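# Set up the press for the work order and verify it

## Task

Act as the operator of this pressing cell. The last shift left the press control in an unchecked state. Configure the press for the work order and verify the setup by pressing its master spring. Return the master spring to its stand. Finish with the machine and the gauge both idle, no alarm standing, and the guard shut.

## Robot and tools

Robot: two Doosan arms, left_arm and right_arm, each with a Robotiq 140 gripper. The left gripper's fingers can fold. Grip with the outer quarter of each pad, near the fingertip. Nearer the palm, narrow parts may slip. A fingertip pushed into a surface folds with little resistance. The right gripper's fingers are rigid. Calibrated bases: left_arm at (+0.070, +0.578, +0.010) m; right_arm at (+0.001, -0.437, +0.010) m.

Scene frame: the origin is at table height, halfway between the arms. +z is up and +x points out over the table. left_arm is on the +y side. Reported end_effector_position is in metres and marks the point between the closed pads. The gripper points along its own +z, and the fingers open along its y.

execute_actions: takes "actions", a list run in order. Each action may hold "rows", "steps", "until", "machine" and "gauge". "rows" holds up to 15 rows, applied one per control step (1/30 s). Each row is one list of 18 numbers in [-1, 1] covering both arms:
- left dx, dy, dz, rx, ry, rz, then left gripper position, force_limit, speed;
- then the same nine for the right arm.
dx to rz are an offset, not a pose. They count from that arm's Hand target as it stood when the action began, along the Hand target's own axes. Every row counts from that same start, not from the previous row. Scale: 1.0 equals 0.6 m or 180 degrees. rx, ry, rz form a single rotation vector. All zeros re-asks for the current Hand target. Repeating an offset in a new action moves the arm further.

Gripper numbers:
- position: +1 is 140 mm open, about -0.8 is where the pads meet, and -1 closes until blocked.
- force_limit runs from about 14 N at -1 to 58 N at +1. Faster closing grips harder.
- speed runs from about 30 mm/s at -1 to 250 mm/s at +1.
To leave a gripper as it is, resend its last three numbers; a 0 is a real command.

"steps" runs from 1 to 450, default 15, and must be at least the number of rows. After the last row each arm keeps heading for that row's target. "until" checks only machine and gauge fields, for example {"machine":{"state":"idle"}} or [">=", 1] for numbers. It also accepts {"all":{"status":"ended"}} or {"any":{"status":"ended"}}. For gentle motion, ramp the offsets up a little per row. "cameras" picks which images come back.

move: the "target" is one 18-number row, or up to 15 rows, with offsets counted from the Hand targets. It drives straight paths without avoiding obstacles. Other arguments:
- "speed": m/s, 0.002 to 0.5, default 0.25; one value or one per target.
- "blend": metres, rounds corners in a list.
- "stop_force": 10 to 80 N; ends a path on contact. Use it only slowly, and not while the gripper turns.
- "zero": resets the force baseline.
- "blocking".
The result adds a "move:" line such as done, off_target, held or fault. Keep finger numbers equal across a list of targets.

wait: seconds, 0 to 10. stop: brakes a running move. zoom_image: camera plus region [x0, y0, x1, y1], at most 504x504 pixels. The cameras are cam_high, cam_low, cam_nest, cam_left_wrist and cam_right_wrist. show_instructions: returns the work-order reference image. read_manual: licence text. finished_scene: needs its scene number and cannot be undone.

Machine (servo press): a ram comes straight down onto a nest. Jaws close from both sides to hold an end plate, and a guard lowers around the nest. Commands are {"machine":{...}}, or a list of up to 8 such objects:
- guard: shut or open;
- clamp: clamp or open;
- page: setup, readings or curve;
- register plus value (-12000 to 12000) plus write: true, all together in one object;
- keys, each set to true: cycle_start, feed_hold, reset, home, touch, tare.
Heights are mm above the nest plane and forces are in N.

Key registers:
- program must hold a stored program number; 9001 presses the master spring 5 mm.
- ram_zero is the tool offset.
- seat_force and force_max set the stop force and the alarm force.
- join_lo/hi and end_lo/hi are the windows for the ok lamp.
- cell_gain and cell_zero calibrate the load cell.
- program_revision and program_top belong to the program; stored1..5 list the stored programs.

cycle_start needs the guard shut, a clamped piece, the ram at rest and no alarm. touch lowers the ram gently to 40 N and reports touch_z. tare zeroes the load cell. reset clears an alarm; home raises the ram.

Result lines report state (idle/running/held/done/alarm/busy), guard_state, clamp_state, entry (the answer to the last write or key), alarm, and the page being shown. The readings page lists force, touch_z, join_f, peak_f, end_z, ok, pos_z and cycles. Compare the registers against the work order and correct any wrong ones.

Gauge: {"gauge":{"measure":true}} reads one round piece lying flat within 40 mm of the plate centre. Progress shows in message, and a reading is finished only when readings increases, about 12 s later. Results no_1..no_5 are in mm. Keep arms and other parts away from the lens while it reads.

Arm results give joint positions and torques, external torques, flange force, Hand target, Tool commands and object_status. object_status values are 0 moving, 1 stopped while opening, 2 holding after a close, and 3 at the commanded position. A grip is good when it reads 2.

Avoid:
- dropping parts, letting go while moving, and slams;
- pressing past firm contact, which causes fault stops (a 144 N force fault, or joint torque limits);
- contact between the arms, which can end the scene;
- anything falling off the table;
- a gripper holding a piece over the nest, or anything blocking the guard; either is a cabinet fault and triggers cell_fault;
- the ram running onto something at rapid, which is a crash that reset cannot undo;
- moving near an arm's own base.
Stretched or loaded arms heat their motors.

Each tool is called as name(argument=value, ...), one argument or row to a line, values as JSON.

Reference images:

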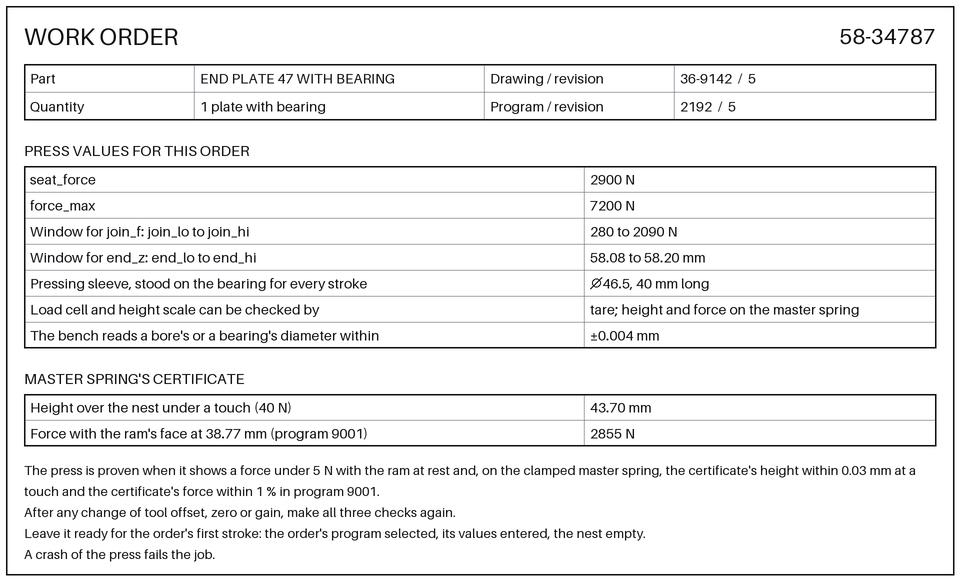

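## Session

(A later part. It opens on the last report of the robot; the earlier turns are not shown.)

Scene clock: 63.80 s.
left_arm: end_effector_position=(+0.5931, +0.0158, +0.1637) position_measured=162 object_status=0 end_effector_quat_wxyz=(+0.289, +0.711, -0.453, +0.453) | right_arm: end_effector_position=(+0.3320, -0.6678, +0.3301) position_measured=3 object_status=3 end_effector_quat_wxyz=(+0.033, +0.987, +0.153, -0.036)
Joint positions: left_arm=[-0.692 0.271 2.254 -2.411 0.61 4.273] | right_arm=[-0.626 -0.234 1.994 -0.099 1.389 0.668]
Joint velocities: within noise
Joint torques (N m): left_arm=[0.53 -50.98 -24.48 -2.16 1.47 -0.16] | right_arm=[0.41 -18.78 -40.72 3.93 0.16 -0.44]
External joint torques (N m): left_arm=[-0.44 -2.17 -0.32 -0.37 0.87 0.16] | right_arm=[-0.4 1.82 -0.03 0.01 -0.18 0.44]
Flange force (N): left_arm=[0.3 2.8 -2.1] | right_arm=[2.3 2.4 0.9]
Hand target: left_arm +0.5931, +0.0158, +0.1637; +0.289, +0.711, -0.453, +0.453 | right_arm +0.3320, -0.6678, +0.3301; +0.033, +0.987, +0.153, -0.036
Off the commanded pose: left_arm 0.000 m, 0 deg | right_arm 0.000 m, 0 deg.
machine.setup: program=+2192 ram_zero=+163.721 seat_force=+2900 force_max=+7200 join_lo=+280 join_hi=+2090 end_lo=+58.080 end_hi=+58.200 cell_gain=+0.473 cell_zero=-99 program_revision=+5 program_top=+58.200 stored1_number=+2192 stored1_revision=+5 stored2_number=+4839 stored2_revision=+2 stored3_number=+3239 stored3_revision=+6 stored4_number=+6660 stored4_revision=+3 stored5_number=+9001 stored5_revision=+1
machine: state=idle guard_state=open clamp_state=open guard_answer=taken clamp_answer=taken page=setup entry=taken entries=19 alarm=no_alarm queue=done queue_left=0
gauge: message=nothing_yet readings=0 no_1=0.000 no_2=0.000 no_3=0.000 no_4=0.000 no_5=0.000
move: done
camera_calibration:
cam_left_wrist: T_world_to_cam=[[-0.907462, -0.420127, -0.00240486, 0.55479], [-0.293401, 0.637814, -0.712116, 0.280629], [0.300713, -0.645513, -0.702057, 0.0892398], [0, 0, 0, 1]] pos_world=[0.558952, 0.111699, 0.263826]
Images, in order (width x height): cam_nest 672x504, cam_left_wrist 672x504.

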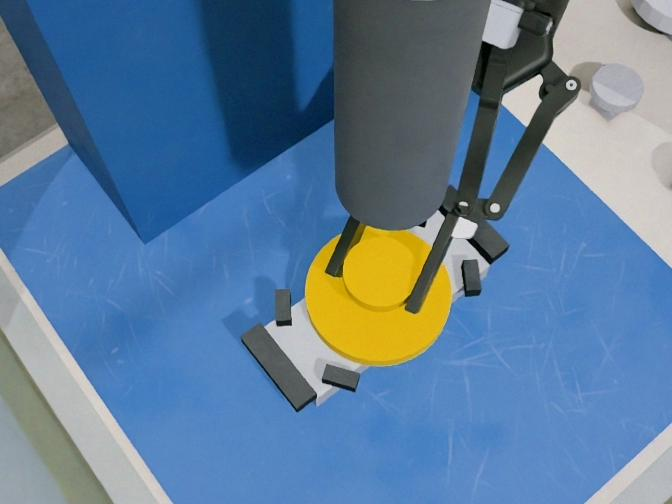

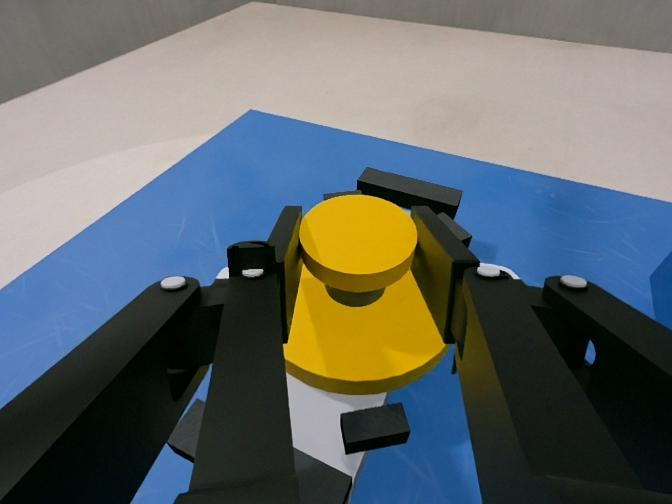

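move(
  target=[
    [0.0755,0,-0.0353,0,0,0,-1,0.3,-1,0,0,0,0,0,0,1,1,1],
    [-0.0035,-0.0098,-0.3,0,0,0,-1,0.3,-1,0,0,0,0,0,0,1,1,1],
    [-0.1693,-0.6277,-0.5065,0.1762,0,-0.0823,-1,0.3,-1,0,0,0,0,0,0,1,1,1],
    [-0.3611,-0.6277,-0.417,0.1762,0,-0.0823,-1,0.3,-1,0,0,0,0,0,0,1,1,1],
  ],
  speed=[0.12,0.2,0.25,0.15],
  blend=[0.015,0.03,0.02,0],
  cameras=["cam_left_wrist"],
)

move(
  target=[-0.0302,0,0.0141,0,0,0,-1,0.3,-1,0,0,0,0,0,0,1,1,1],
  speed=0.01,
  stop_force=15,
  cameras=["cam_left_wrist","cam_low"],
)

Scene clock: 68.43 s.
left_arm: end_effector_position=(+0.8003, +0.4633, +0.0729) position_measured=162 object_status=2 end_effector_quat_wxyz=(+0.140, +0.815, -0.218, +0.519) | right_arm: end_effector_position=(+0.3320, -0.6678, +0.3301) position_measured=3 object_status=3 end_effector_quat_wxyz=(+0.033, +0.987, +0.153, -0.036)
Joint positions: left_arm=[0.012 0.421 2.323 -2.455 0.806 4.437] | right_arm=[-0.626 -0.234 1.994 -0.099 1.389 0.668]
Joint velocities: within noise
Joint torques (N m): left_arm=[2.38 -67.98 -19.39 -2.17 4.88 -0.2] | right_arm=[0.39 -19.09 -40.74 3.99 0.16 -0.47]
External joint torques (N m): left_arm=[-2.3 8.42 2.98 0.33 -2.38 0.2] | right_arm=[-0.48 2.27 0.02 -0.05 -0.17 0.48]
Flange force (N): left_arm=[-9.9 2.7 10.9] | right_arm=[2.8 3.0 1.1]
Hand target: left_arm +0.8004, +0.4633, +0.0728; +0.140, +0.815, -0.218, +0.519 | right_arm +0.3320, -0.6678, +0.3301; +0.033, +0.987, +0.153, -0.036
Off the commanded pose: left_arm 0.000 m, 0 deg | right_arm 0.000 m, 0 deg.
machine.setup: program=+2192 ram_zero=+163.721 seat_force=+2900 force_max=+7200 join_lo=+280 join_hi=+2090 end_lo=+58.080 end_hi=+58.200 cell_gain=+0.473 cell_zero=-99 program_revision=+5 program_top=+58.200 stored1_number=+2192 stored1_revision=+5 stored2_number=+4839 stored2_revision=+2 stored3_number=+3239 stored3_revision=+6 stored4_number=+6660 stored4_revision=+3 stored5_number=+9001 stored5_revision=+1
machine: state=idle guard_state=open clamp_state=open guard_answer=taken clamp_answer=taken page=setup entry=taken entries=19 alarm=no_alarm queue=done queue_left=0
gauge: message=nothing_yet readings=0 no_1=0.000 no_2=0.000 no_3=0.000 no_4=0.000 no_5=0.000
move: done
camera_calibration:
cam_left_wrist: T_world_to_cam=[[-0.502272, -0.864708, -0.00166716, 0.812206], [-0.606642, 0.353745, -0.711934, 0.373634], [0.616204, -0.356573, -0.702245, -0.134365], [0, 0, 0, 1]] pos_world=[0.717407, 0.522239, 0.172999]
Images, in order (width x height): cam_left_wrist 672x504.

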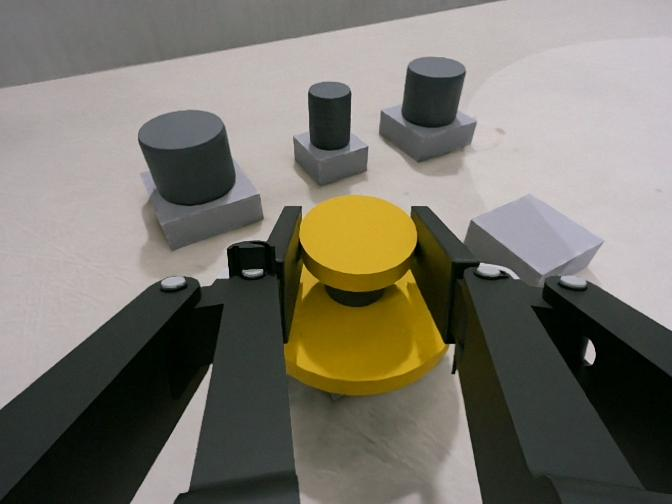

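Scene clock: 70.20 s.
left_arm: end_effector_position=(+0.8005, +0.4632, +0.0652) position_measured=162 object_status=2 end_effector_quat_wxyz=(+0.140, +0.814, -0.218, +0.519) | right_arm: end_effector_position=(+0.3320, -0.6678, +0.3301) position_measured=3 object_status=3 end_effector_quat_wxyz=(+0.033, +0.987, +0.153, -0.036)
Joint positions: left_arm=[0.012 0.437 2.324 -2.466 0.82 4.453] | right_arm=[-0.626 -0.234 1.994 -0.099 1.389 0.668]
Joint velocities: within noise
Joint torques (N m): left_arm=[2.26 -48.21 -10.06 -1.28 -3.27 -0.25] | right_arm=[0.61 -18.78 -40.82 3.98 0.19 -0.47]
External joint torques (N m): left_arm=[-2.27 -12.25 -5.58 -0.48 5.77 0.25] | right_arm=[-0.56 1.73 0.08 -0.04 -0.21 0.47]
Flange force (N): left_arm=[12.6 5.7 -8.4] | right_arm=[1.9 2.4 1.2]
Hand target: left_arm +0.8005, +0.4632, +0.0652; +0.140, +0.814, -0.218, +0.519 (not the last commanded pose) | right_arm +0.3320, -0.6678, +0.3301; +0.033, +0.987, +0.153, -0.036
Off the commanded pose: left_arm 0.012 m, 0 deg | right_arm 0.000 m, 0 deg.
machine.setup: program=+2192 ram_zero=+163.721 seat_force=+2900 force_max=+7200 join_lo=+280 join_hi=+2090 end_lo=+58.080 end_hi=+58.200 cell_gain=+0.473 cell_zero=-99 program_revision=+5 program_top=+58.200 stored1_number=+2192 stored1_revision=+5 stored2_number=+4839 stored2_revision=+2 stored3_number=+3239 stored3_revision=+6 stored4_number=+6660 stored4_revision=+3 stored5_number=+9001 stored5_revision=+1
machine: state=idle guard_state=open clamp_state=open guard_answer=taken clamp_answer=taken page=setup entry=taken entries=19 alarm=no_alarm queue=done queue_left=0
gauge: message=nothing_yet readings=0 no_1=0.000 no_2=0.000 no_3=0.000 no_4=0.000 no_5=0.000
move: contact (left_arm)
camera_calibration:
cam_left_wrist: T_world_to_cam=[[-0.502319, -0.864681, -0.00171732, 0.812243], [-0.606185, 0.353566, -0.712412, 0.368044], [0.616616, -0.356817, -0.70176, -0.14012], [0, 0, 0, 1]] pos_world=[0.717508, 0.522205, 0.165263]
Images, in order (width x height): cam_low 672x504, cam_left_wrist 672x504.

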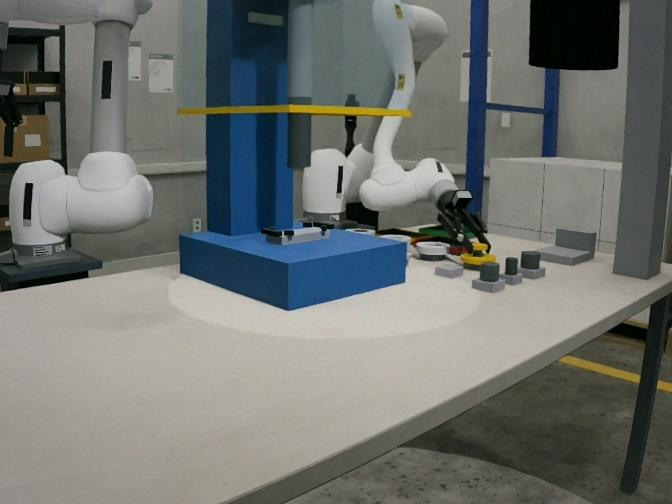

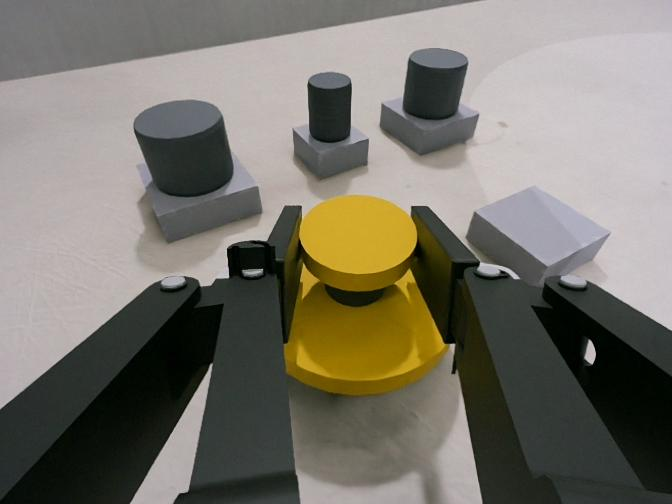

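Guard shut first command while I release.

execute_actions(
  actions=[
    {"machine":{"guard":"shut","page":"readings"},"rows":[[0,0,0,0,0,0,0.3,0.3,-0.7,0,0,0,0,0,0,1,1,1]],"steps":50},
  ],
  cameras=[],
)

move(
  target=[0,0,-0.2,0,0,0,0.3,0.3,-0.7,0,0,0,0,0,0,1,1,1],
  speed=0.2,
  cameras=["cam_left_wrist","cam_high"],
)

Scene clock: 72.23 s.
left_arm: end_effector_position=(+0.8005, +0.4632, +0.0652) position_measured=91 object_status=3 end_effector_quat_wxyz=(+0.140, +0.814, -0.218, +0.519) | right_arm: end_effector_position=(+0.3320, -0.6678, +0.3301) position_measured=3 object_status=3 end_effector_quat_wxyz=(+0.033, +0.987, +0.153, -0.036)
Joint positions: left_arm=[0.012 0.437 2.324 -2.466 0.82 4.453] | right_arm=[-0.626 -0.234 1.994 -0.099 1.389 0.668]
Joint velocities: within noise
Joint torques (N m): left_arm=[2.46 -63.91 -14.77 -1.63 2.54 -0.25] | right_arm=[0 -18.88 -40.86 3.96 0.19 -0.44]
External joint torques (N m): left_arm=[-2.51 3.53 -0.77 -0.12 -0.06 0.25] | right_arm=[0.02 2.08 0.07 0 -0.21 0.44]
Flange force (N): left_arm=[-4.3 2.8 9.0] | right_arm=[3.4 2.0 1.1]
Hand target: left_arm +0.8005, +0.4632, +0.0652; +0.140, +0.814, -0.218, +0.519 | right_arm +0.3320, -0.6678, +0.3301; +0.033, +0.987, +0.153, -0.036
Off the commanded pose: left_arm 0.000 m, 0 deg | right_arm 0.000 m, 0 deg.
machine.readings: force=+0 touch_z=+43.688 join_f=+2687 peak_f=+2851 end_z=+38.768 ok=+0 pos_z=+156.279 cycles=+1
machine: state=idle guard_state=shut clamp_state=open guard_answer=taken clamp_answer=taken page=readings entry=taken entries=19 alarm=no_alarm queue=running queue_left=0
gauge: message=nothing_yet readings=0 no_1=0.000 no_2=0.000 no_3=0.000 no_4=0.000 no_5=0.000
No camera images: "cameras" was empty.

Scene clock: 73.20 s.
left_arm: end_effector_position=(+0.7063, +0.5177, +0.1158) position_measured=91 object_status=3 end_effector_quat_wxyz=(+0.140, +0.814, -0.218, +0.519) | right_arm: end_effector_position=(+0.3320, -0.6678, +0.3301) position_measured=3 object_status=3 end_effector_quat_wxyz=(+0.033, +0.987, +0.153, -0.036)
Joint positions: left_arm=[0.156 0.247 2.464 -2.263 0.824 4.349] | right_arm=[-0.626 -0.234 1.994 -0.099 1.389 0.668]
Joint velocities: within noise
Joint torques (N m): left_arm=[2.26 -46.27 -16.13 -1.76 2.4 -0.19] | right_arm=[0.43 -18.85 -40.74 3.97 0.14 -0.48]
External joint torques (N m): left_arm=[-2.25 3.48 -0.71 -0.08 0 0.19] | right_arm=[-0.38 1.86 -0.05 -0.02 -0.16 0.48]
Flange force (N): left_arm=[-4.6 1.6 10.3] | right_arm=[2.5 2.4 0.9]
Hand target: left_arm +0.7063, +0.5177, +0.1158; +0.140, +0.814, -0.218, +0.519 | right_arm +0.3320, -0.6678, +0.3301; +0.033, +0.987, +0.153, -0.036
Off the commanded pose: left_arm 0.000 m, 0 deg | right_arm 0.000 m, 0 deg.
machine.readings: force=+0 touch_z=+43.688 join_f=+2687 peak_f=+2851 end_z=+38.768 ok=+0 pos_z=+156.279 cycles=+1
machine: state=idle guard_state=shut clamp_state=open guard_answer=taken clamp_answer=taken page=readings entry=taken entries=19 alarm=no_alarm queue=done queue_left=0
gauge: message=nothing_yet readings=0 no_1=0.000 no_2=0.000 no_3=0.000 no_4=0.000 no_5=0.000
move: done
camera_calibration:
cam_left_wrist: T_world_to_cam=[[-0.502426, -0.864619, -0.0016209, 0.812149], [-0.606034, 0.353499, -0.712574, 0.327729], [0.616678, -0.357033, -0.701595, -0.0270623], [0, 0, 0, 1]] pos_world=[0.623348, 0.576685, 0.215861]
Images, in order (width x height): cam_high 672x504, cam_left_wrist 672x504.

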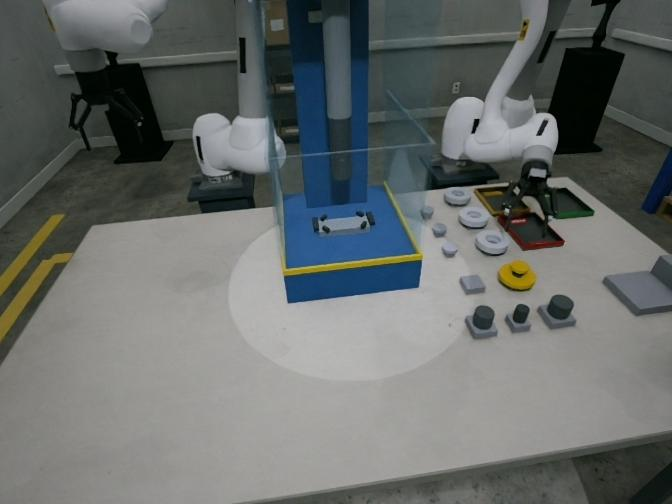

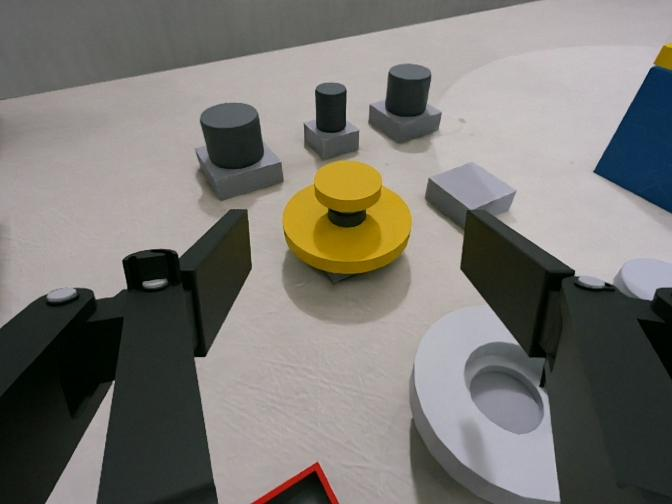

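finished_scene(
  scene=2,
)

The scene is finished: the task was done.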